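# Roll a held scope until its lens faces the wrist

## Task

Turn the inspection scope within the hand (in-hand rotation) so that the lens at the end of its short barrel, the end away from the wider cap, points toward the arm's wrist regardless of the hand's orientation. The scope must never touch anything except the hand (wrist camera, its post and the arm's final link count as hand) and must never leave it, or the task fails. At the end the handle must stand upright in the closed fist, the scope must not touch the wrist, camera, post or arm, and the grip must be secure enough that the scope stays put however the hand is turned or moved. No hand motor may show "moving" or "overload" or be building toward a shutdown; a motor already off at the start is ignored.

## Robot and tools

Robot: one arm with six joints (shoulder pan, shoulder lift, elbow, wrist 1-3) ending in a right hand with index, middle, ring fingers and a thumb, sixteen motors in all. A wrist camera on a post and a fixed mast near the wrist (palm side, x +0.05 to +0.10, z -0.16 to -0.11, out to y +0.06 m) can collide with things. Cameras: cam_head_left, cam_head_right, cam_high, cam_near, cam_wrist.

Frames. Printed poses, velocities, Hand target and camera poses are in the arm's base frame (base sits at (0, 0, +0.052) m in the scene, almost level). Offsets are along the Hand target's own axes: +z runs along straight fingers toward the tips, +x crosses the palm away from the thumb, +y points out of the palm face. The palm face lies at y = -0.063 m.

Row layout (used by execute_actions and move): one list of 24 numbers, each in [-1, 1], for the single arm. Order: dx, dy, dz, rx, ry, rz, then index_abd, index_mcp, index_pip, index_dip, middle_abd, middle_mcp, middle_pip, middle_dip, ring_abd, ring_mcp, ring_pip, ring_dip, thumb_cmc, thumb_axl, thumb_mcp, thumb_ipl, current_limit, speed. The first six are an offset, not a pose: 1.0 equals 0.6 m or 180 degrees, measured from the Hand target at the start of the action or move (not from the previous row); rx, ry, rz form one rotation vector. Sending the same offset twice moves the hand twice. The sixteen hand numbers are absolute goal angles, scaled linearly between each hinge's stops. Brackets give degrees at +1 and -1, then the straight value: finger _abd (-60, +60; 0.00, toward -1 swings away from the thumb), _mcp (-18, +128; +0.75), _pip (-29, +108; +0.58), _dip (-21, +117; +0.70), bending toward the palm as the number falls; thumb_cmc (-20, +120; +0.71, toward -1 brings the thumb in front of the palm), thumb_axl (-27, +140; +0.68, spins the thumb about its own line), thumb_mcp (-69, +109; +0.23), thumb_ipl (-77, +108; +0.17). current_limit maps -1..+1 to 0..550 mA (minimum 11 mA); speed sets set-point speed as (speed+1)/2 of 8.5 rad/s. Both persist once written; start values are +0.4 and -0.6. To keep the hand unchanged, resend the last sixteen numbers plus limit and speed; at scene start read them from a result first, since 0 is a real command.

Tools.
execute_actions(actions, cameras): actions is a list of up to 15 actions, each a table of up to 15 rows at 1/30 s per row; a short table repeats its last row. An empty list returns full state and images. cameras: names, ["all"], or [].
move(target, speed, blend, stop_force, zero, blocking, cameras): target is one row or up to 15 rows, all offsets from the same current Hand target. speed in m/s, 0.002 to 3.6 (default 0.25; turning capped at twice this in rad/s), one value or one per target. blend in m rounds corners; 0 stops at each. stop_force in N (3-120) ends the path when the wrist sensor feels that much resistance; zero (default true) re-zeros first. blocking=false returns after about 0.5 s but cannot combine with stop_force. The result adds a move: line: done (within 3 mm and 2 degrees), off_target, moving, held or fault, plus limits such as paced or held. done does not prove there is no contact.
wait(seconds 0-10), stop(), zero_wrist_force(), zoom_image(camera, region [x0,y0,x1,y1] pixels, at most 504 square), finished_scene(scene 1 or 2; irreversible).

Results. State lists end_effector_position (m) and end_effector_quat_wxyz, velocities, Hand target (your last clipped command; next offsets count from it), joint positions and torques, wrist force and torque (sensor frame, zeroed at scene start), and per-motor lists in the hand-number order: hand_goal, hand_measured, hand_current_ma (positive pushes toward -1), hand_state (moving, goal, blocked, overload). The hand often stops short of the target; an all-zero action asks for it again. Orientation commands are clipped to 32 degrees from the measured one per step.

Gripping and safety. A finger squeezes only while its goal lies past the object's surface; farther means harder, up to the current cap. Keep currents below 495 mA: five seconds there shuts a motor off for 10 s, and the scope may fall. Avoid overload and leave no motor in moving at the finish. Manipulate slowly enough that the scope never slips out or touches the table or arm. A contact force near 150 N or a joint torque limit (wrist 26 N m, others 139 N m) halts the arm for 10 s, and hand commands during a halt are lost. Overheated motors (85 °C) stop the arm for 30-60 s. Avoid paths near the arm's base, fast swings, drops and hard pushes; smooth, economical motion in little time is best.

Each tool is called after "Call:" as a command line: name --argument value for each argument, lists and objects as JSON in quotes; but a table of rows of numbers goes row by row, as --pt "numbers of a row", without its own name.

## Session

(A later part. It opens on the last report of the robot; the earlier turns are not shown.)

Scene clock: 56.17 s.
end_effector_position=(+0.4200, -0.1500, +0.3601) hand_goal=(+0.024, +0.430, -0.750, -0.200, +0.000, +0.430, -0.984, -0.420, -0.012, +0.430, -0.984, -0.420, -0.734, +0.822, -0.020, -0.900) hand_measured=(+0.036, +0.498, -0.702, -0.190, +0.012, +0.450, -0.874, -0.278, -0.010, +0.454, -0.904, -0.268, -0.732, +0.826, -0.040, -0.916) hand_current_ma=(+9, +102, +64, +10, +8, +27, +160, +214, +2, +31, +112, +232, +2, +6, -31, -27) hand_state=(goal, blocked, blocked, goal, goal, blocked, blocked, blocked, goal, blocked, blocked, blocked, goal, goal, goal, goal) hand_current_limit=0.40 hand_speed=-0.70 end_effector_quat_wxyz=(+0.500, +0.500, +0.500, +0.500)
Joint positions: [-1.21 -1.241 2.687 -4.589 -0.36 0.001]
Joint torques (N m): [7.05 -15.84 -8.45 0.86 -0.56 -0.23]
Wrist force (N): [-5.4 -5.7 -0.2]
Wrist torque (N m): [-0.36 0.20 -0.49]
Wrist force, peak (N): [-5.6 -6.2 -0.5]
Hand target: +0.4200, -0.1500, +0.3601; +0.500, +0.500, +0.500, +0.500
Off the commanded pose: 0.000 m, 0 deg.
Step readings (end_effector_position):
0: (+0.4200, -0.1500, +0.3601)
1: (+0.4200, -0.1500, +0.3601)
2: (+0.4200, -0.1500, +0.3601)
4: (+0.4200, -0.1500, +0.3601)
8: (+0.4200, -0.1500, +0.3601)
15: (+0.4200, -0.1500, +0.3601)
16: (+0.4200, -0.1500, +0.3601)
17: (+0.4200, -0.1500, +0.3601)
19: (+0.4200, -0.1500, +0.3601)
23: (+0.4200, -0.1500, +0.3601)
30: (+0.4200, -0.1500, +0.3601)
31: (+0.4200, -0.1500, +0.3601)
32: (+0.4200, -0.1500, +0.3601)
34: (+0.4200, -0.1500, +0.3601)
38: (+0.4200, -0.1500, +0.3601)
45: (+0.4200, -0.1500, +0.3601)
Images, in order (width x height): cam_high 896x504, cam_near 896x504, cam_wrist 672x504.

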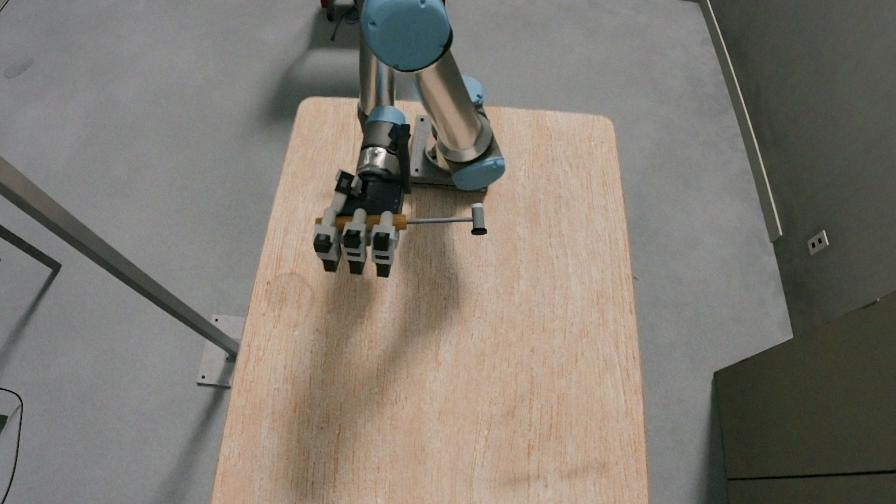

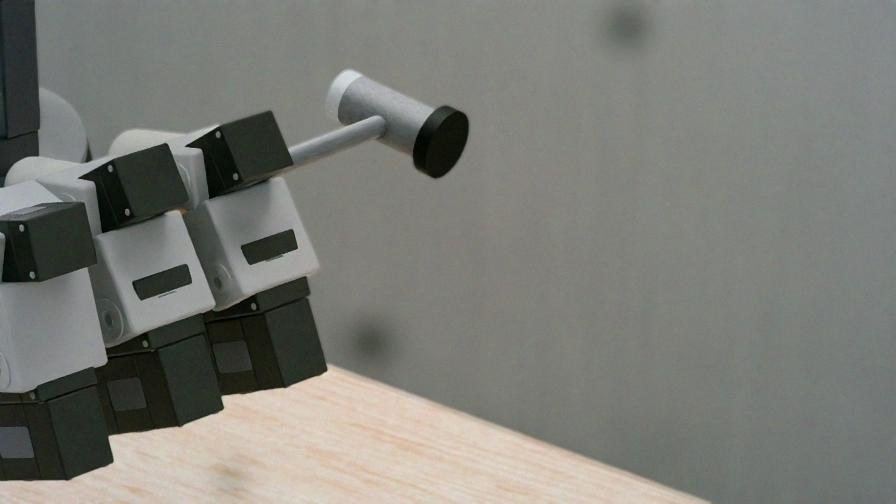

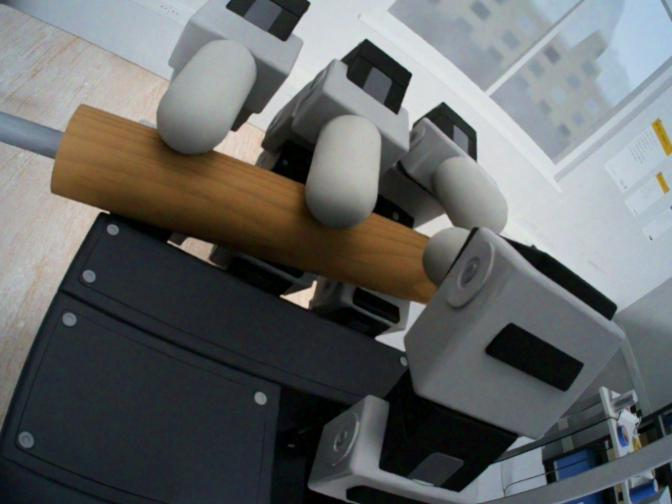

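Call:
execute_actions --actions '[[[0,0,0,0,0,0, 0.024,0.43,-0.75,-0.20, 0.0,0.43,-0.985,-0.42, -0.012,0.43,-0.985,-0.42, -0.734,0.822,0.2247,-0.9135, 0.4,-0.6]],[[0,0,0,0,0,0, 0.024,0.43,-0.88,-0.25, 0.0,0.43,-0.985,-0.42, -0.012,0.43,-0.985,-0.42, -0.734,0.822,0.2247,-0.9135, 0.4,-0.75]],[[0,0,0,0,0,0, 0.024,0.43,-0.985,-0.42, 0.0,0.43,-0.985,-0.42, -0.012,0.43,-0.985,-0.42, -0.734,0.822,0.2247,-0.9135, 0.4,-0.75]]]' --cameras '["cam_near", "cam_wrist", "cam_high"]'

Call:
zoom_image --camera "cam_high" --region '[290, 160, 500, 300]'

Scene clock: 58.57 s.
end_effector_position=(+0.4200, -0.1500, +0.3601) hand_goal=(+0.024, +0.430, -0.984, -0.420, +0.000, +0.430, -0.984, -0.420, -0.012, +0.430, -0.984, -0.420, -0.734, +0.822, +0.224, -0.914) hand_measured=(+0.036, +0.496, -0.874, -0.252, +0.012, +0.450, -0.874, -0.278, -0.008, +0.454, -0.904, -0.268, -0.732, +0.826, +0.212, -0.926) hand_current_ma=(+8, +98, +162, +258, +8, +26, +161, +214, +2, +31, +112, +232, +2, +4, -19, -19) hand_state=(goal, blocked, blocked, blocked, goal, goal, blocked, blocked, goal, blocked, blocked, blocked, goal, goal, goal, goal) hand_current_limit=0.40 hand_speed=-0.75 end_effector_quat_wxyz=(+0.500, +0.500, +0.500, +0.500)
Joint positions: [-1.21 -1.241 2.687 -4.589 -0.36 0.001]
Joint torques (N m): [8.92 -19.01 -8.27 0.41 -0.44 0.51]
Wrist force (N): [-5.2 -5.9 -0.2]
Wrist torque (N m): [-0.40 0.17 -0.48]
Wrist force, peak (N): [-5.8 -5.8 -0.1]
Hand target: +0.4200, -0.1500, +0.3601; +0.500, +0.500, +0.500, +0.500
Off the commanded pose: 0.000 m, 0 deg.
Step readings (end_effector_position):
0: (+0.4200, -0.1500, +0.3601)
1: (+0.4200, -0.1500, +0.3601)
2: (+0.4200, -0.1500, +0.3601)
4: (+0.4200, -0.1500, +0.3601)
8: (+0.4200, -0.1500, +0.3601)
15: (+0.4200, -0.1500, +0.3601)
16: (+0.4200, -0.1500, +0.3601)
17: (+0.4200, -0.1500, +0.3601)
19: (+0.4200, -0.1500, +0.3601)
23: (+0.4200, -0.1500, +0.3601)
30: (+0.4200, -0.1500, +0.3601)
31: (+0.4200, -0.1500, +0.3601)
32: (+0.4200, -0.1500, +0.3601)
34: (+0.4200, -0.1500, +0.3601)
38: (+0.4200, -0.1500, +0.3601)
45: (+0.4200, -0.1500, +0.3601)
Images, in order (width x height): cam_high 896x504, cam_near 896x504, cam_wrist 672x504.

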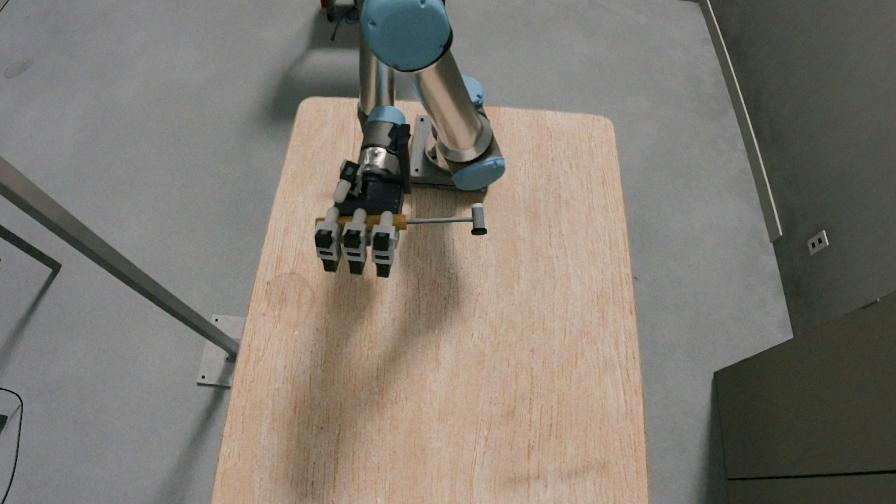

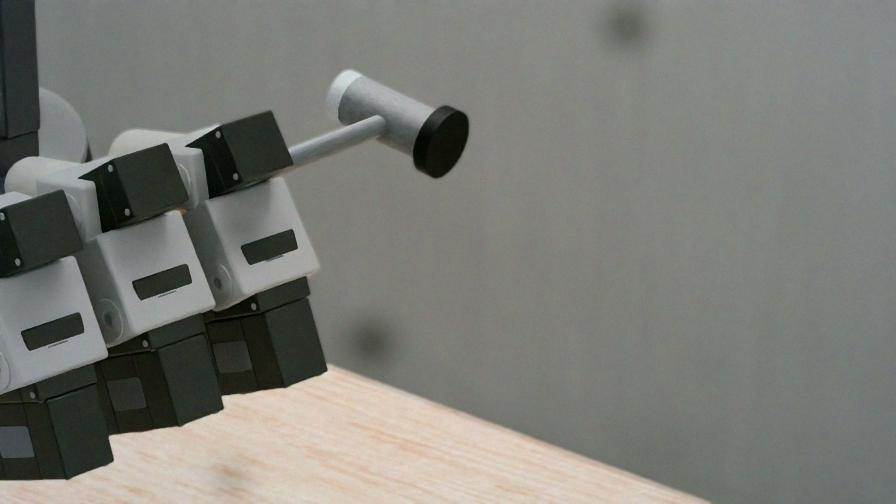

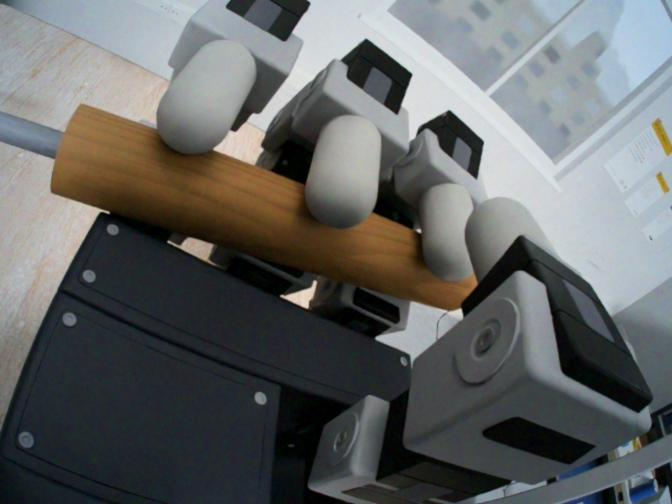

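Scaled by 2.400 from the camera's 896x504 image, which has a finer 1280x720 frame.

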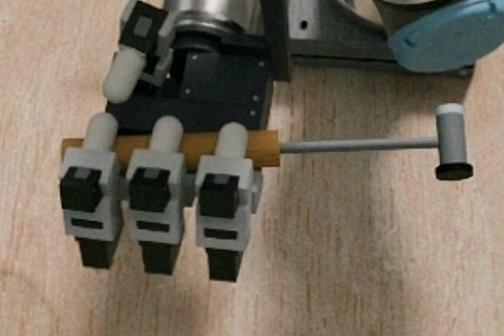

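Call:
execute_actions --actions '[[[0,0,0,0,0,0, 0.024,0.36,-0.95,-0.36, 0.0,0.43,-0.88,-0.22, -0.012,0.52,-0.985,-0.42, -0.734,0.822,0.2247,-0.9135, 0.4,-0.8]],[[0,0,0,0,0,0, 0.024,0.30,-0.95,-0.36, 0.0,0.43,-0.87,-0.20, -0.012,0.60,-0.985,-0.42, -0.734,0.822,0.2247,-0.9135, 0.4,-0.8]],[[0,0,0,0,0,0, 0.024,0.25,-0.95,-0.36, 0.0,0.43,-0.87,-0.20, -0.012,0.66,-0.985,-0.42, -0.734,0.822,0.2247,-0.9135, 0.4,-0.8]]]' --cameras '["cam_near", "cam_wrist", "cam_high"]'

Call:
zoom_image --camera "cam_high" --region '[290, 160, 500, 300]'

Scene clock: 61.10 s.
end_effector_position=(+0.4200, -0.1500, +0.3601) hand_goal=(+0.024, +0.250, -0.950, -0.360, +0.000, +0.430, -0.870, -0.200, -0.012, +0.660, -0.984, -0.420, -0.734, +0.822, +0.224, -0.914) hand_measured=(+0.018, +0.294, -0.870, -0.270, +0.012, +0.450, -0.876, -0.208, -0.006, +0.678, -0.934, -0.374, -0.732, +0.826, +0.212, -0.926) hand_current_ma=(-3, +61, +114, +131, +8, +25, -5, -10, +4, +23, +67, +62, +2, +4, -19, -19) hand_state=(goal, blocked, blocked, blocked, goal, goal, goal, goal, goal, goal, blocked, blocked, goal, goal, goal, goal) hand_current_limit=0.40 hand_speed=-0.80 end_effector_quat_wxyz=(+0.500, +0.500, +0.500, +0.500)
Joint positions: [-1.21 -1.241 2.687 -4.589 -0.36 0.001]
Joint torques (N m): [7.71 -21.89 -6.51 -0.11 -0.45 1.56]
Wrist force (N): [-5.4 -5.8 -0.1]
Wrist torque (N m): [-0.40 0.20 -0.50]
Wrist force, peak (N): [-5.6 -6.0 -0.1]
Hand target: +0.4200, -0.1500, +0.3601; +0.500, +0.500, +0.500, +0.500
Off the commanded pose: 0.000 m, 0 deg.
Step readings (end_effector_position):
0: (+0.4200, -0.1500, +0.3601)
1: (+0.4200, -0.1500, +0.3601)
2: (+0.4200, -0.1500, +0.3601)
4: (+0.4200, -0.1500, +0.3601)
8: (+0.4200, -0.1500, +0.3601)
15: (+0.4200, -0.1500, +0.3601)
16: (+0.4200, -0.1500, +0.3601)
17: (+0.4200, -0.1500, +0.3601)
19: (+0.4200, -0.1500, +0.3601)
23: (+0.4200, -0.1500, +0.3601)
30: (+0.4200, -0.1500, +0.3601)
31: (+0.4200, -0.1500, +0.3601)
32: (+0.4200, -0.1500, +0.3601)
34: (+0.4200, -0.1500, +0.3601)
38: (+0.4200, -0.1500, +0.3601)
45: (+0.4200, -0.1500, +0.3601)
Images, in order (width x height): cam_high 896x504, cam_near 896x504, cam_wrist 672x504.

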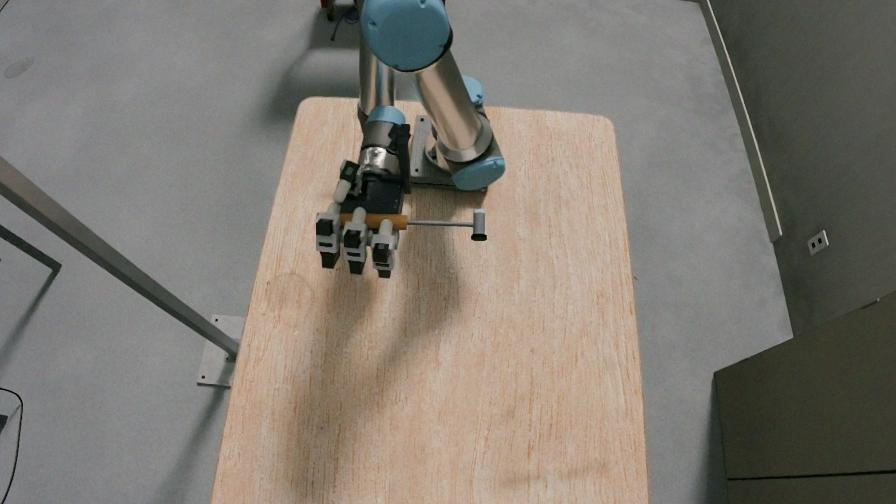

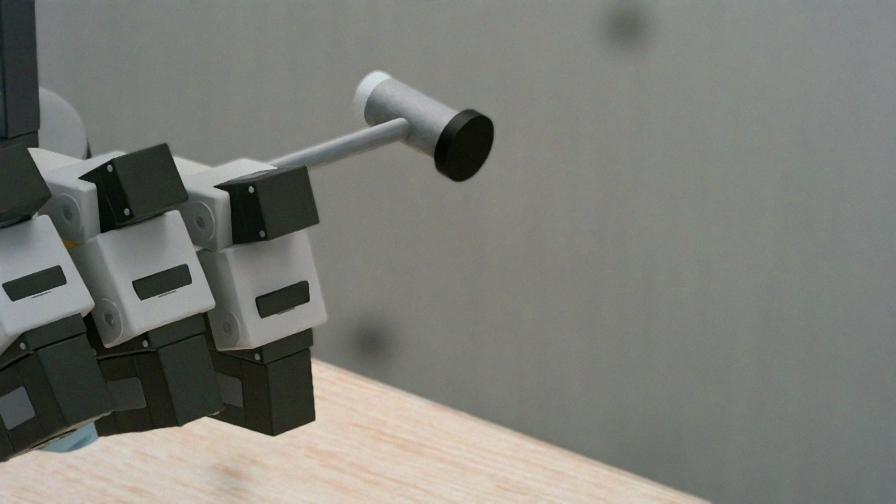

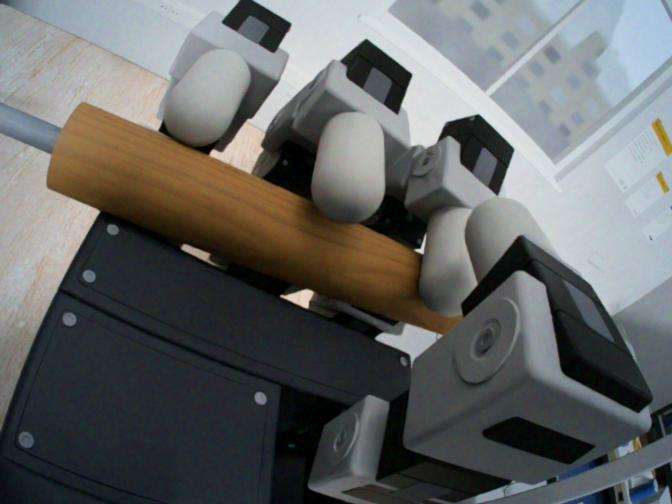

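Scaled by 2.400 from the camera's 896x504 image, which has a finer 1280x720 frame.

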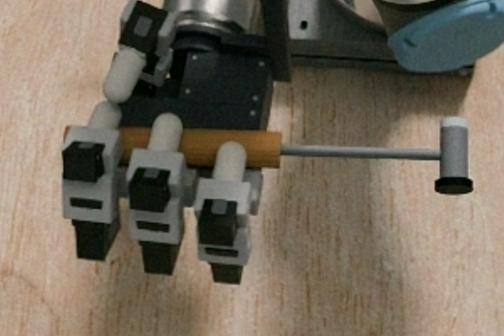

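Call:
execute_actions --actions '[[[0,0,0,0,0,0, 0.024,0.18,-0.95,-0.36, 0.0,0.43,-0.87,-0.20, -0.012,0.73,-1.0,-0.48, -0.734,0.822,0.2247,-0.9135, 0.4,-0.8]],[[0,0,0,0,0,0, 0.024,0.12,-0.95,-0.36, 0.0,0.43,-0.87,-0.20, -0.012,0.80,-1.0,-0.52, -0.734,0.822,0.2247,-0.9135, 0.4,-0.8]]]' --cameras '["cam_near", "cam_wrist", "cam_high"]'

Call:
zoom_image --camera "cam_high" --region '[290, 160, 500, 300]'

Scene clock: 62.90 s.
end_effector_position=(+0.4200, -0.1500, +0.3601) hand_goal=(+0.024, +0.120, -0.950, -0.360, +0.000, +0.430, -0.870, -0.200, -0.012, +0.800, -1.000, -0.520, -0.734, +0.822, +0.224, -0.914) hand_measured=(+0.018, +0.184, -0.870, -0.270, +0.012, +0.450, -0.876, -0.208, -0.006, +0.818, -0.958, -0.490, -0.732, +0.826, +0.212, -0.926) hand_current_ma=(-5, +95, +114, +131, +8, +25, -5, -10, +4, +22, +54, +39, +2, +4, -19, -19) hand_state=(goal, blocked, blocked, blocked, goal, goal, goal, goal, goal, goal, blocked, blocked, goal, goal, goal, goal) hand_current_limit=0.40 hand_speed=-0.80 end_effector_quat_wxyz=(+0.500, +0.500, +0.500, +0.500)
Joint positions: [-1.21 -1.241 2.687 -4.589 -0.36 0.001]
Joint torques (N m): [7.91 -23.66 -7.73 -0.49 -0.4 1.91]
Wrist force (N): [-5.3 -5.8 0.2]
Wrist torque (N m): [-0.43 0.18 -0.49]
Wrist force, peak (N): [-5.6 -6.0 0.0]
Hand target: +0.4200, -0.1500, +0.3601; +0.500, +0.500, +0.500, +0.500
Off the commanded pose: 0.000 m, 0 deg.
Step readings (end_effector_position):
0: (+0.4200, -0.1500, +0.3601)
1: (+0.4200, -0.1500, +0.3601)
2: (+0.4200, -0.1500, +0.3601)
4: (+0.4200, -0.1500, +0.3601)
8: (+0.4200, -0.1500, +0.3601)
15: (+0.4200, -0.1500, +0.3601)
16: (+0.4200, -0.1500, +0.3601)
17: (+0.4200, -0.1500, +0.3601)
19: (+0.4200, -0.1500, +0.3601)
23: (+0.4200, -0.1500, +0.3601)
30: (+0.4200, -0.1500, +0.3601)
Images, in order (width x height): cam_high 896x504, cam_near 896x504, cam_wrist 672x504.

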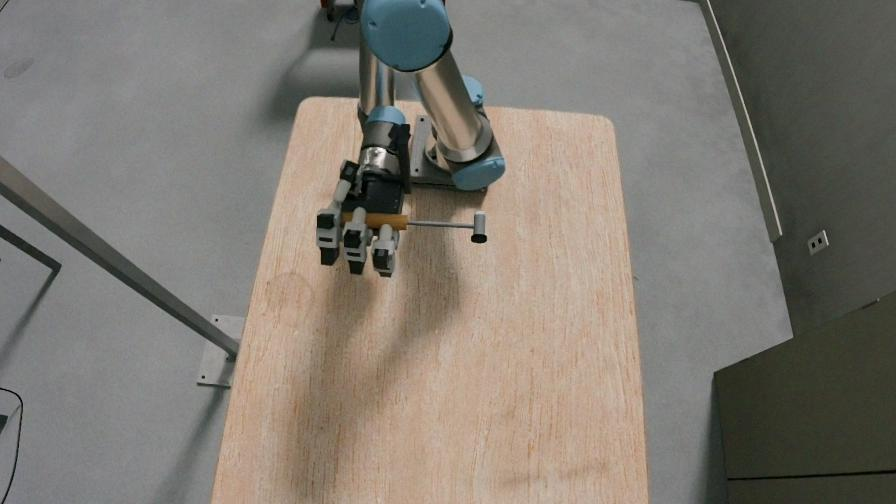

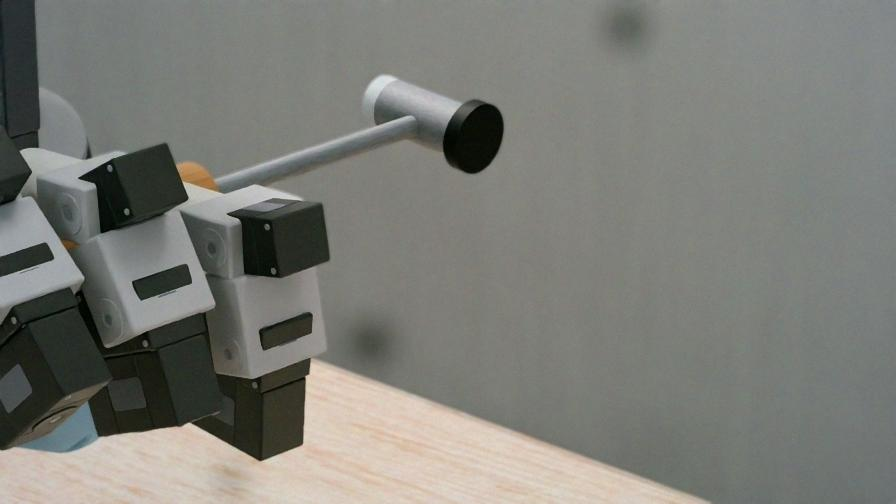

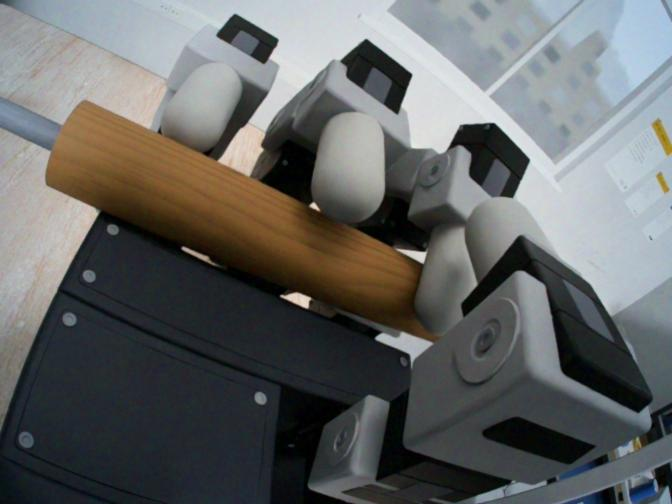

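Scaled by 2.400 from the camera's 896x504 image, which has a finer 1280x720 frame.

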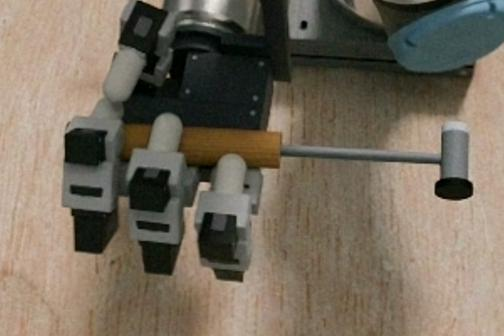

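Call:
execute_actions --actions '[[[0,0,0,0,0,0, 0.024,0.12,-0.95,-0.36, 0.0,0.43,-0.87,0.116, -0.012,0.80,-0.591,0.116, -0.734,0.822,0.2247,-0.9135, 0.4,-0.7]],[[0,0,0,0,0,0, 0.024,0.12,-0.95,-0.36, 0.0,0.137,-0.87,0.116, -0.012,0.45,-0.591,0.116, -0.734,0.822,0.2247,-0.9135, 0.4,-0.7]],[[0,0,0,0,0,0, 0.024,0.12,-0.95,-0.36, 0.0,0.137,-0.883,-0.15, -0.012,0.137,-0.591,0.116, -0.734,0.822,0.2247,-0.9135, 0.4,-0.7]],[[0,0,0,0,0,0, 0.024,0.12,-0.95,-0.36, 0.0,0.137,-0.95,-0.34, -0.012,0.137,-0.883,0.116, -0.734,0.822,0.2247,-0.9135, 0.4,-0.7]]]' --cameras '["cam_near", "cam_wrist", "cam_high"]'

Call:
zoom_image --camera "cam_high" --region '[290, 160, 500, 300]'

Scene clock: 66.67 s.
end_effector_position=(+0.4200, -0.1500, +0.3601) hand_goal=(+0.024, +0.120, -0.950, -0.360, +0.000, +0.138, -0.950, -0.340, -0.012, +0.138, -0.882, +0.116, -0.734, +0.822, +0.224, -0.914) hand_measured=(+0.018, +0.182, -0.870, -0.270, +0.012, +0.144, -0.888, -0.228, -0.006, +0.172, -0.880, +0.106, -0.732, +0.826, +0.212, -0.926) hand_current_ma=(-5, +92, +114, +131, +8, +6, +85, +164, +4, +46, +2, -10, +2, +4, -19, -19) hand_state=(goal, blocked, blocked, blocked, goal, goal, blocked, blocked, goal, blocked, goal, goal, goal, goal, goal, goal) hand_current_limit=0.40 hand_speed=-0.70 end_effector_quat_wxyz=(+0.500, +0.500, +0.500, +0.500)
Joint positions: [-1.21 -1.241 2.687 -4.589 -0.36 0.001]
Joint torques (N m): [8.92 -23.94 -6.57 -1.14 -0.21 2.21]
Wrist force (N): [-5.2 -6.0 0.1]
Wrist torque (N m): [-0.46 0.18 -0.49]
Wrist force, peak (N): [-5.6 -6.2 0.3]
Hand target: +0.4200, -0.1500, +0.3601; +0.500, +0.500, +0.500, +0.500
Off the commanded pose: 0.000 m, 0 deg.
Step readings (end_effector_position):
0: (+0.4200, -0.1500, +0.3601)
1: (+0.4200, -0.1500, +0.3601)
2: (+0.4200, -0.1500, +0.3601)
4: (+0.4200, -0.1500, +0.3601)
8: (+0.4200, -0.1500, +0.3601)
15: (+0.4200, -0.1500, +0.3601)
16: (+0.4200, -0.1500, +0.3601)
17: (+0.4200, -0.1500, +0.3601)
19: (+0.4200, -0.1500, +0.3601)
23: (+0.4200, -0.1500, +0.3601)
30: (+0.4200, -0.1500, +0.3601)
31: (+0.4200, -0.1500, +0.3601)
32: (+0.4200, -0.1500, +0.3601)
34: (+0.4200, -0.1500, +0.3601)
38: (+0.4200, -0.1500, +0.3601)
45: (+0.4200, -0.1500, +0.3601)
46: (+0.4200, -0.1500, +0.3601)
47: (+0.4200, -0.1500, +0.3601)
49: (+0.4200, -0.1500, +0.3601)
53: (+0.4200, -0.1500, +0.3601)
60: (+0.4200, -0.1500, +0.3601)
Images, in order (width x height): cam_high 896x504, cam_near 896x504, cam_wrist 672x504.

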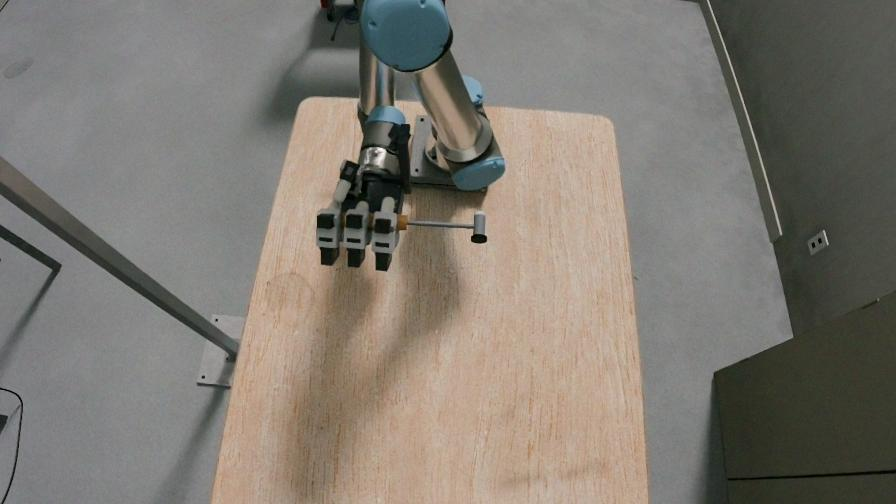

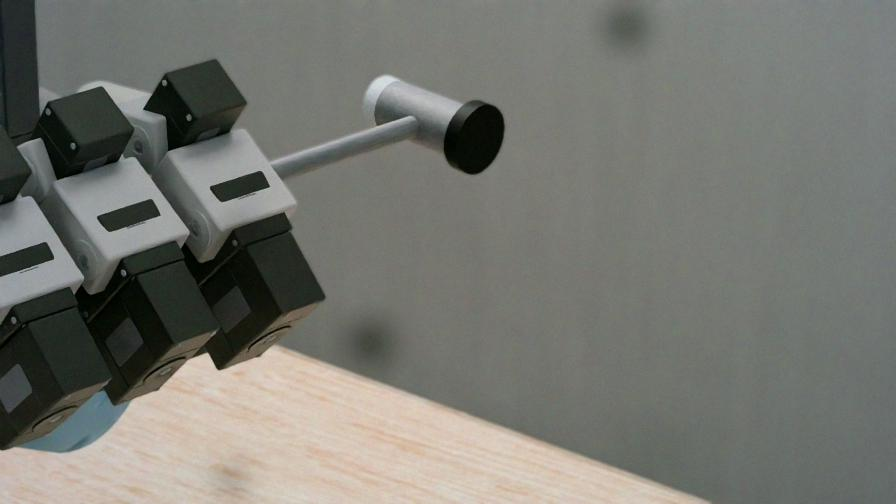

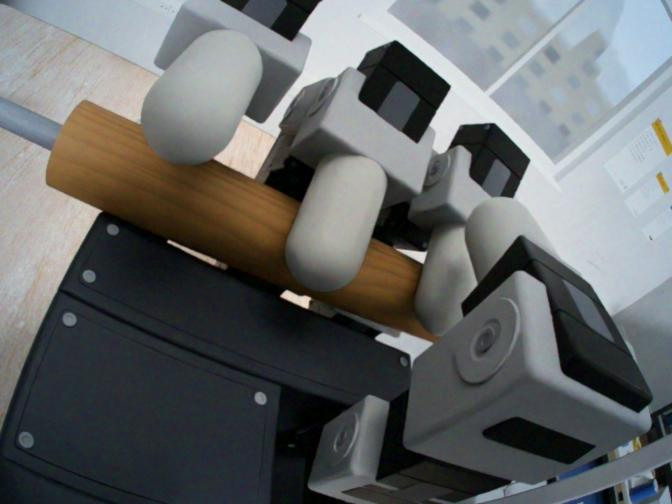

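Scaled by 2.400 from the camera's 896x504 image, which has a finer 1280x720 frame.

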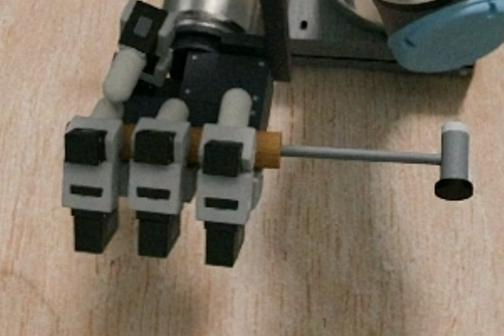

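Call:
execute_actions --actions '[[[0,0,0,0,0,0, 0.024,0.12,-0.90,-0.30, 0.0,0.137,-0.95,-0.34, -0.012,0.137,-0.90,-0.20, -0.734,0.822,0.2247,-0.9135, 0.4,-0.75]],[[0,0,0,0,0,0, 0.024,0.12,-0.86,-0.25, 0.0,0.137,-0.95,-0.34, -0.012,0.137,-0.97,-0.40, -0.734,0.822,0.2247,-0.9135, 0.4,-0.75]]]' --cameras '["cam_near", "cam_wrist", "cam_high"]'

Call:
zoom_image --camera "cam_high" --region '[290, 160, 500, 300]'

Scene clock: 68.10 s.
end_effector_position=(+0.4200, -0.1500, +0.3601) hand_goal=(+0.024, +0.120, -0.860, -0.250, +0.000, +0.138, -0.950, -0.340, -0.012, +0.138, -0.970, -0.400, -0.734, +0.822, +0.224, -0.914) hand_measured=(+0.018, +0.162, -0.858, -0.256, +0.014, +0.148, -0.878, -0.242, -0.006, +0.162, -0.888, -0.228, -0.732, +0.826, +0.212, -0.926) hand_current_ma=(-5, +59, +2, -5, +10, +12, +100, +142, +4, +32, +115, +267, +2, +4, -19, -19) hand_state=(goal, blocked, goal, goal, goal, goal, blocked, blocked, goal, blocked, blocked, blocked, goal, goal, goal, goal) hand_current_limit=0.40 hand_speed=-0.75 end_effector_quat_wxyz=(+0.500, +0.500, +0.500, +0.500)
Joint positions: [-1.21 -1.241 2.687 -4.589 -0.36 0.001]
Joint torques (N m): [8.69 -23.75 -4.79 -1.34 -0.43 2.15]
Wrist force (N): [-5.5 -5.7 -0.3]
Wrist torque (N m): [-0.40 0.23 -0.51]
Wrist force, peak (N): [-5.6 -6.2 0.2]
Hand target: +0.4200, -0.1500, +0.3601; +0.500, +0.500, +0.500, +0.500
Off the commanded pose: 0.000 m, 0 deg.
Step readings (end_effector_position):
0: (+0.4200, -0.1500, +0.3601)
1: (+0.4200, -0.1500, +0.3601)
2: (+0.4200, -0.1500, +0.3601)
4: (+0.4200, -0.1500, +0.3601)
8: (+0.4200, -0.1500, +0.3601)
15: (+0.4200, -0.1500, +0.3601)
16: (+0.4200, -0.1500, +0.3601)
17: (+0.4200, -0.1500, +0.3601)
19: (+0.4200, -0.1500, +0.3601)
23: (+0.4200, -0.1500, +0.3601)
30: (+0.4200, -0.1500, +0.3601)
Images, in order (width x height): cam_high 896x504, cam_near 896x504, cam_wrist 672x504.

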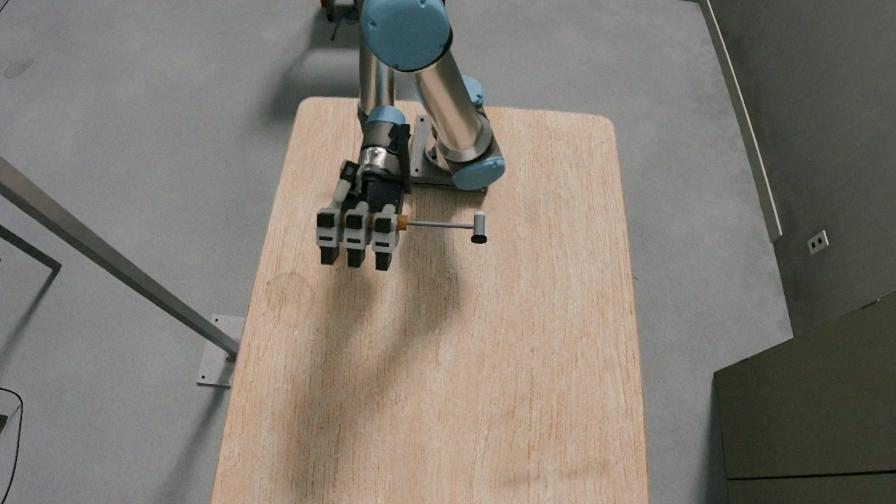

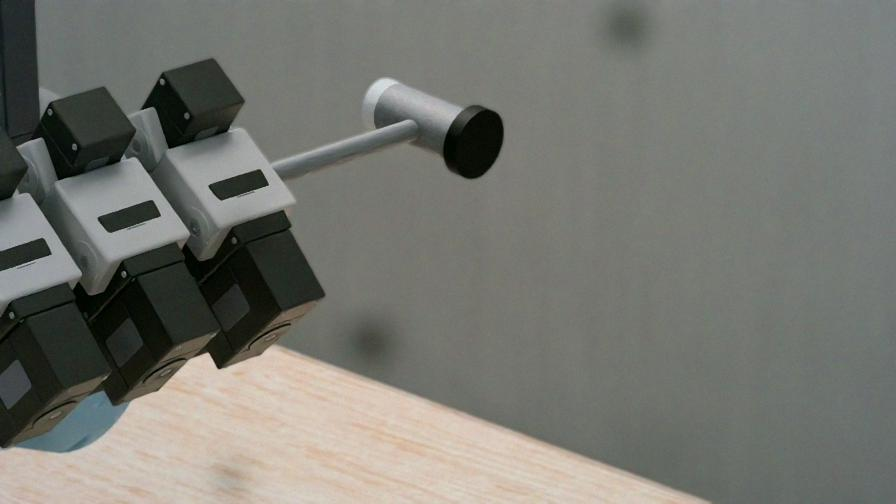

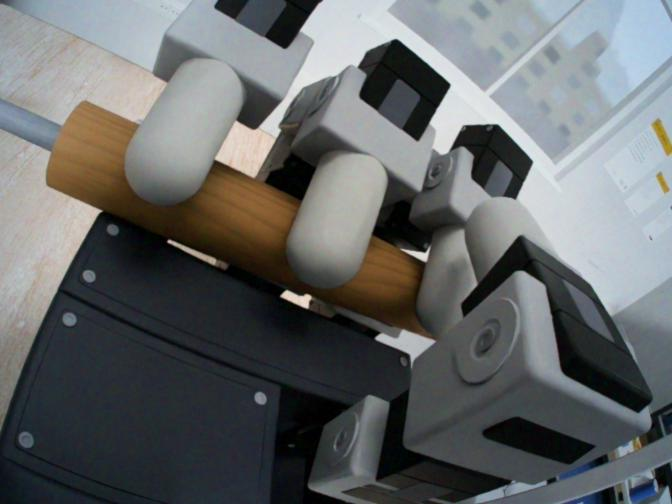

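Scaled by 2.400 from the camera's 896x504 image, which has a finer 1280x720 frame.

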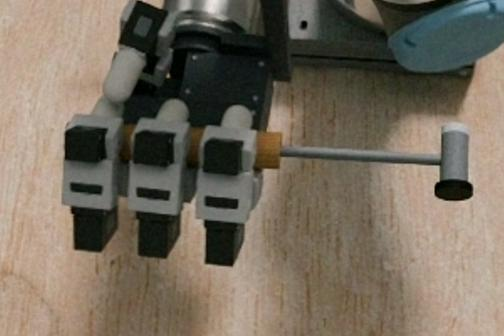

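Call:
execute_actions --actions '[[[0,0,0,0,0,0, 0.024,0.12,-0.93,-0.34, 0.0,0.12,-0.93,-0.32, -0.012,0.12,-0.93,-0.32, -0.734,0.822,0.2247,-0.9135, 0.4,-0.8]],[[0,0,0,0,0,0, 0.024,0.08,-0.93,-0.34, 0.0,0.06,-0.93,-0.32, -0.012,0.06,-0.93,-0.32, -0.734,0.822,0.2247,-0.9135, 0.4,-0.8]]]' --cameras '["cam_near", "cam_wrist", "cam_high"]'

Call:
zoom_image --camera "cam_near" --region '[260, 40, 560, 220]'

Scene clock: 76.37 s.
end_effector_position=(+0.4200, -0.1500, +0.3601) hand_goal=(+0.024, +0.080, -0.930, -0.340, +0.000, +0.060, -0.930, -0.320, -0.012, +0.060, -0.930, -0.320, -0.734, +0.822, +0.224, -0.914) hand_measured=(+0.016, +0.122, -0.868, -0.262, +0.014, +0.110, -0.872, -0.248, -0.006, +0.130, -0.876, -0.236, -0.732, +0.826, +0.212, -0.926) hand_current_ma=(-5, +57, +85, +112, +10, +72, +80, +102, +4, +104, +71, +121, +2, +4, -19, -19) hand_state=(goal, blocked, blocked, blocked, goal, blocked, blocked, blocked, goal, blocked, blocked, blocked, goal, goal, goal, goal) hand_current_limit=0.40 hand_speed=-0.80 end_effector_quat_wxyz=(+0.500, +0.500, +0.500, +0.500)
Joint positions: [-1.21 -1.241 2.687 -4.589 -0.36 0.001]
Joint torques (N m): [8.48 -24.08 -4.89 -2.31 -0.34 1.85]
Wrist force (N): [-5.5 -5.7 -0.3]
Wrist torque (N m): [-0.40 0.22 -0.51]
Wrist force, peak (N): [-6.0 -5.9 -0.3]
Hand target: +0.4200, -0.1500, +0.3601; +0.500, +0.500, +0.500, +0.500
Off the commanded pose: 0.000 m, 0 deg.
Step readings (end_effector_position):
0: (+0.4200, -0.1500, +0.3601)
1: (+0.4200, -0.1500, +0.3601)
2: (+0.4200, -0.1500, +0.3601)
4: (+0.4200, -0.1500, +0.3601)
8: (+0.4200, -0.1500, +0.3601)
15: (+0.4200, -0.1500, +0.3601)
16: (+0.4200, -0.1500, +0.3601)
17: (+0.4200, -0.1500, +0.3601)
19: (+0.4200, -0.1500, +0.3601)
23: (+0.4200, -0.1500, +0.3601)
30: (+0.4200, -0.1500, +0.3601)
Images, in order (width x height): cam_high 896x504, cam_near 896x504, cam_wrist 672x504.

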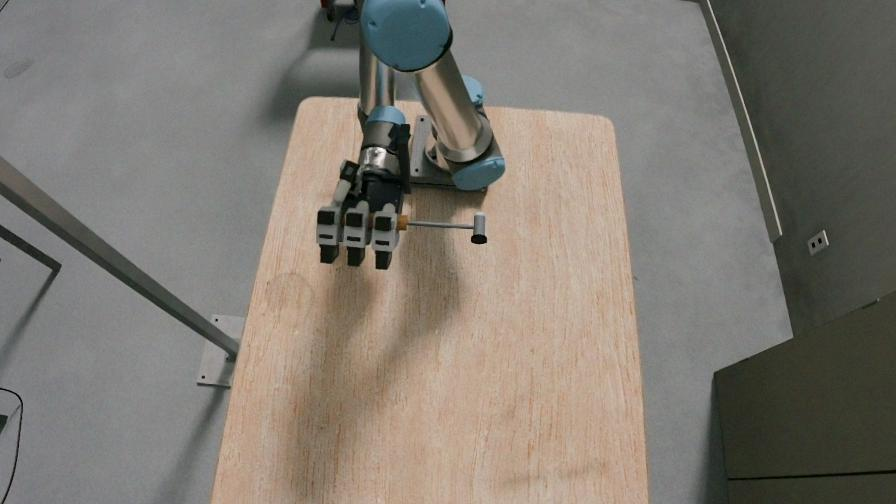

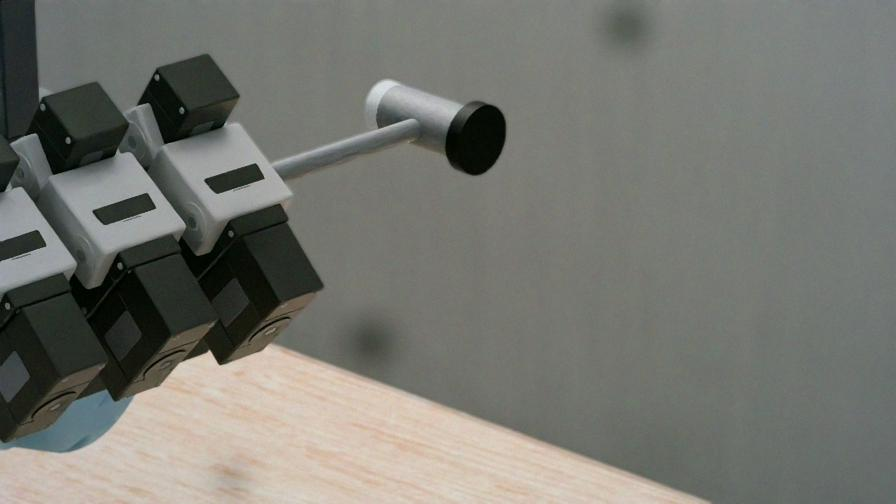

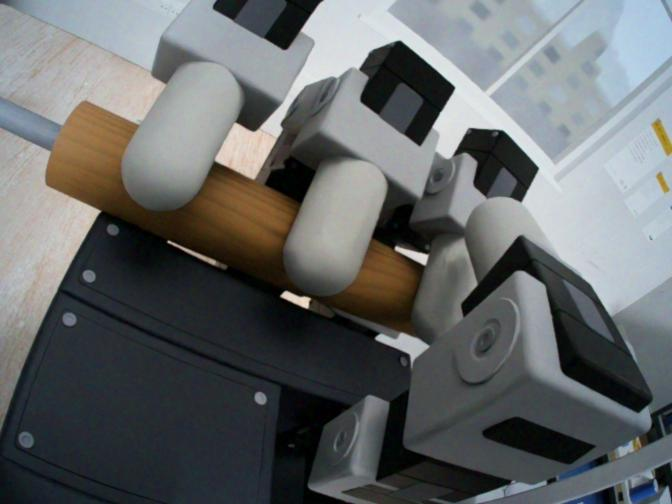

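Scaled by 1.680 from the camera's 896x504 image, which has a finer 1280x720 frame.

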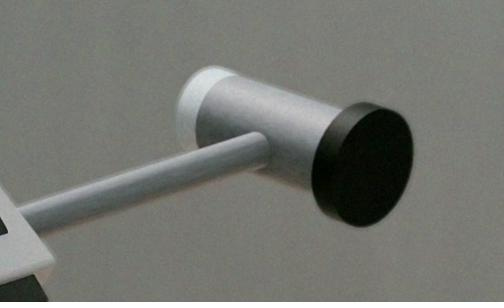

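Call:
zoom_image --camera "cam_near" --region '[350, 60, 520, 190]'

Call:
zoom_image --camera "cam_high" --region '[380, 170, 510, 270]'

Scaled by 2.965 from the camera's 896x504 image, which has a finer 1280x720 frame.

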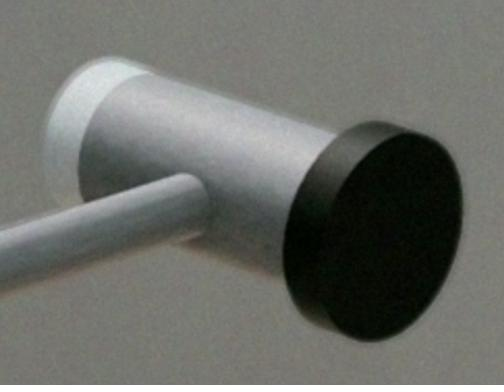

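Scaled by 3.877 from the camera's 896x504 image, which has a finer 1280x720 frame.

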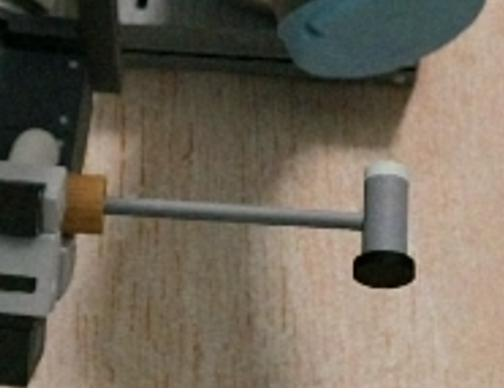

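Call:
execute_actions --actions '[[[0,0,0,0,0,0, 0.024,0.08,-0.93,-0.42, 0.0,0.07,-0.93,-0.42, -0.012,0.07,-0.93,-0.42, -0.734,0.822,0.2247,-0.9135, 0.4,-0.8]],[[0,0,0,0,0,0, 0.024,0.08,-0.95,-0.50, 0.0,0.07,-0.95,-0.50, -0.012,0.07,-0.95,-0.50, -0.734,0.822,0.2247,-0.9135, 0.4,-0.8]]]' --cameras '["cam_near", "cam_wrist", "cam_high"]'

Call:
zoom_image --camera "cam_near" --region '[350, 60, 520, 190]'

Scene clock: 79.13 s.
end_effector_position=(+0.4200, -0.1500, +0.3601) hand_goal=(+0.024, +0.080, -0.950, -0.500, +0.000, +0.070, -0.950, -0.500, -0.012, +0.070, -0.950, -0.500, -0.734, +0.822, +0.224, -0.914) hand_measured=(+0.016, +0.122, -0.854, -0.288, +0.014, +0.082, -0.826, -0.320, -0.006, +0.112, -0.840, -0.292, -0.732, +0.826, +0.212, -0.926) hand_current_ma=(-5, +57, +139, +337, +11, +15, +184, +282, +4, +58, +159, +330, +2, +4, -19, -19) hand_state=(goal, blocked, blocked, blocked, goal, goal, blocked, blocked, goal, blocked, blocked, blocked, goal, goal, goal, goal) hand_current_limit=0.40 hand_speed=-0.80 end_effector_quat_wxyz=(+0.500, +0.500, +0.500, +0.500)
Joint positions: [-1.21 -1.241 2.687 -4.589 -0.36 0.001]
Joint torques (N m): [8.12 -23.45 -4.72 -2.27 -0.3 1.6]
Wrist force (N): [-5.4 -5.5 0.2]
Wrist torque (N m): [-0.41 0.19 -0.49]
Wrist force, peak (N): [-5.6 -6.0 0.3]
Hand target: +0.4200, -0.1500, +0.3601; +0.500, +0.500, +0.500, +0.500
Off the commanded pose: 0.000 m, 0 deg.
Step readings (end_effector_position):
0: (+0.4200, -0.1500, +0.3601)
1: (+0.4200, -0.1500, +0.3601)
2: (+0.4200, -0.1500, +0.3601)
4: (+0.4200, -0.1500, +0.3601)
8: (+0.4200, -0.1500, +0.3601)
15: (+0.4200, -0.1500, +0.3601)
16: (+0.4200, -0.1500, +0.3601)
17: (+0.4200, -0.1500, +0.3601)
19: (+0.4200, -0.1500, +0.3601)
23: (+0.4200, -0.1500, +0.3601)
30: (+0.4200, -0.1500, +0.3601)
Images, in order (width x height): cam_high 896x504, cam_near 896x504, cam_wrist 672x504.

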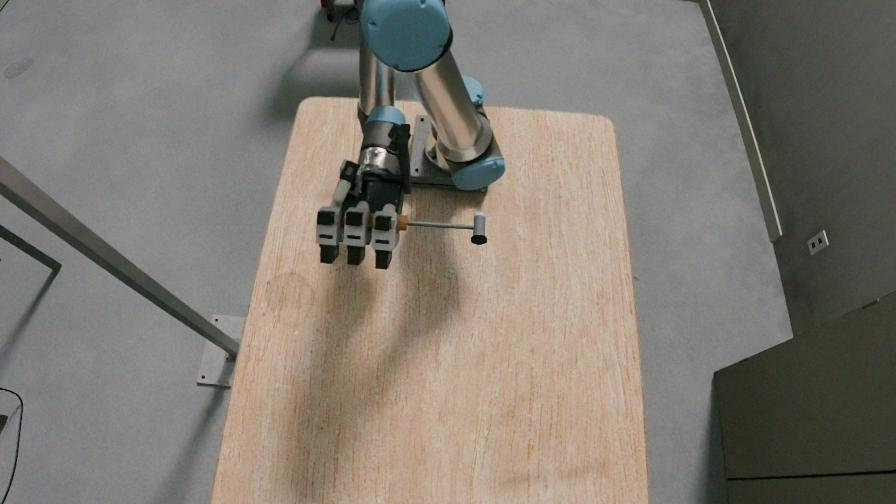

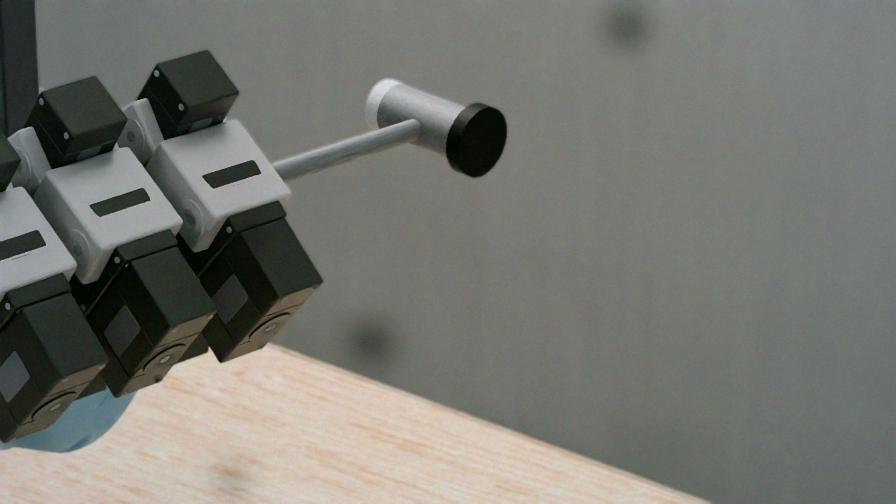

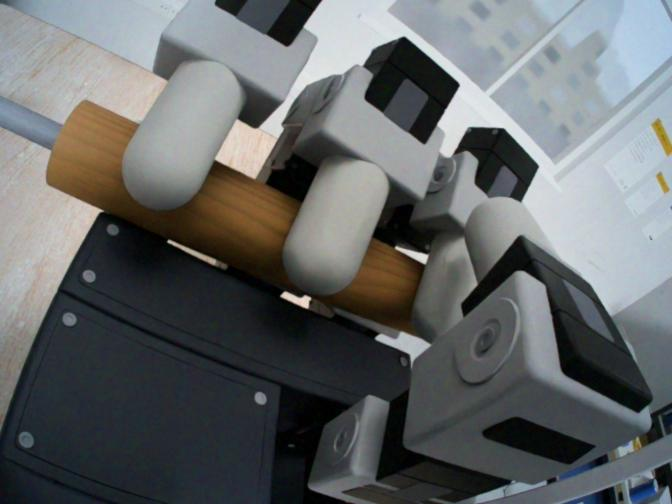

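Scaled by 2.965 from the camera's 896x504 image, which has a finer 1280x720 frame.

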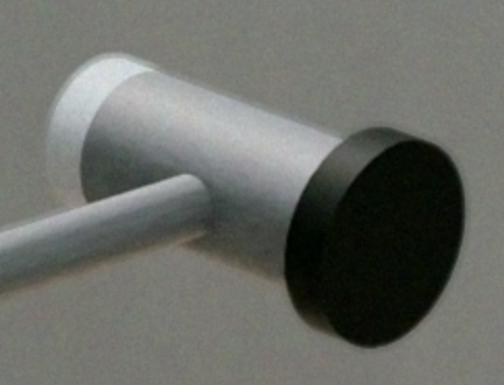

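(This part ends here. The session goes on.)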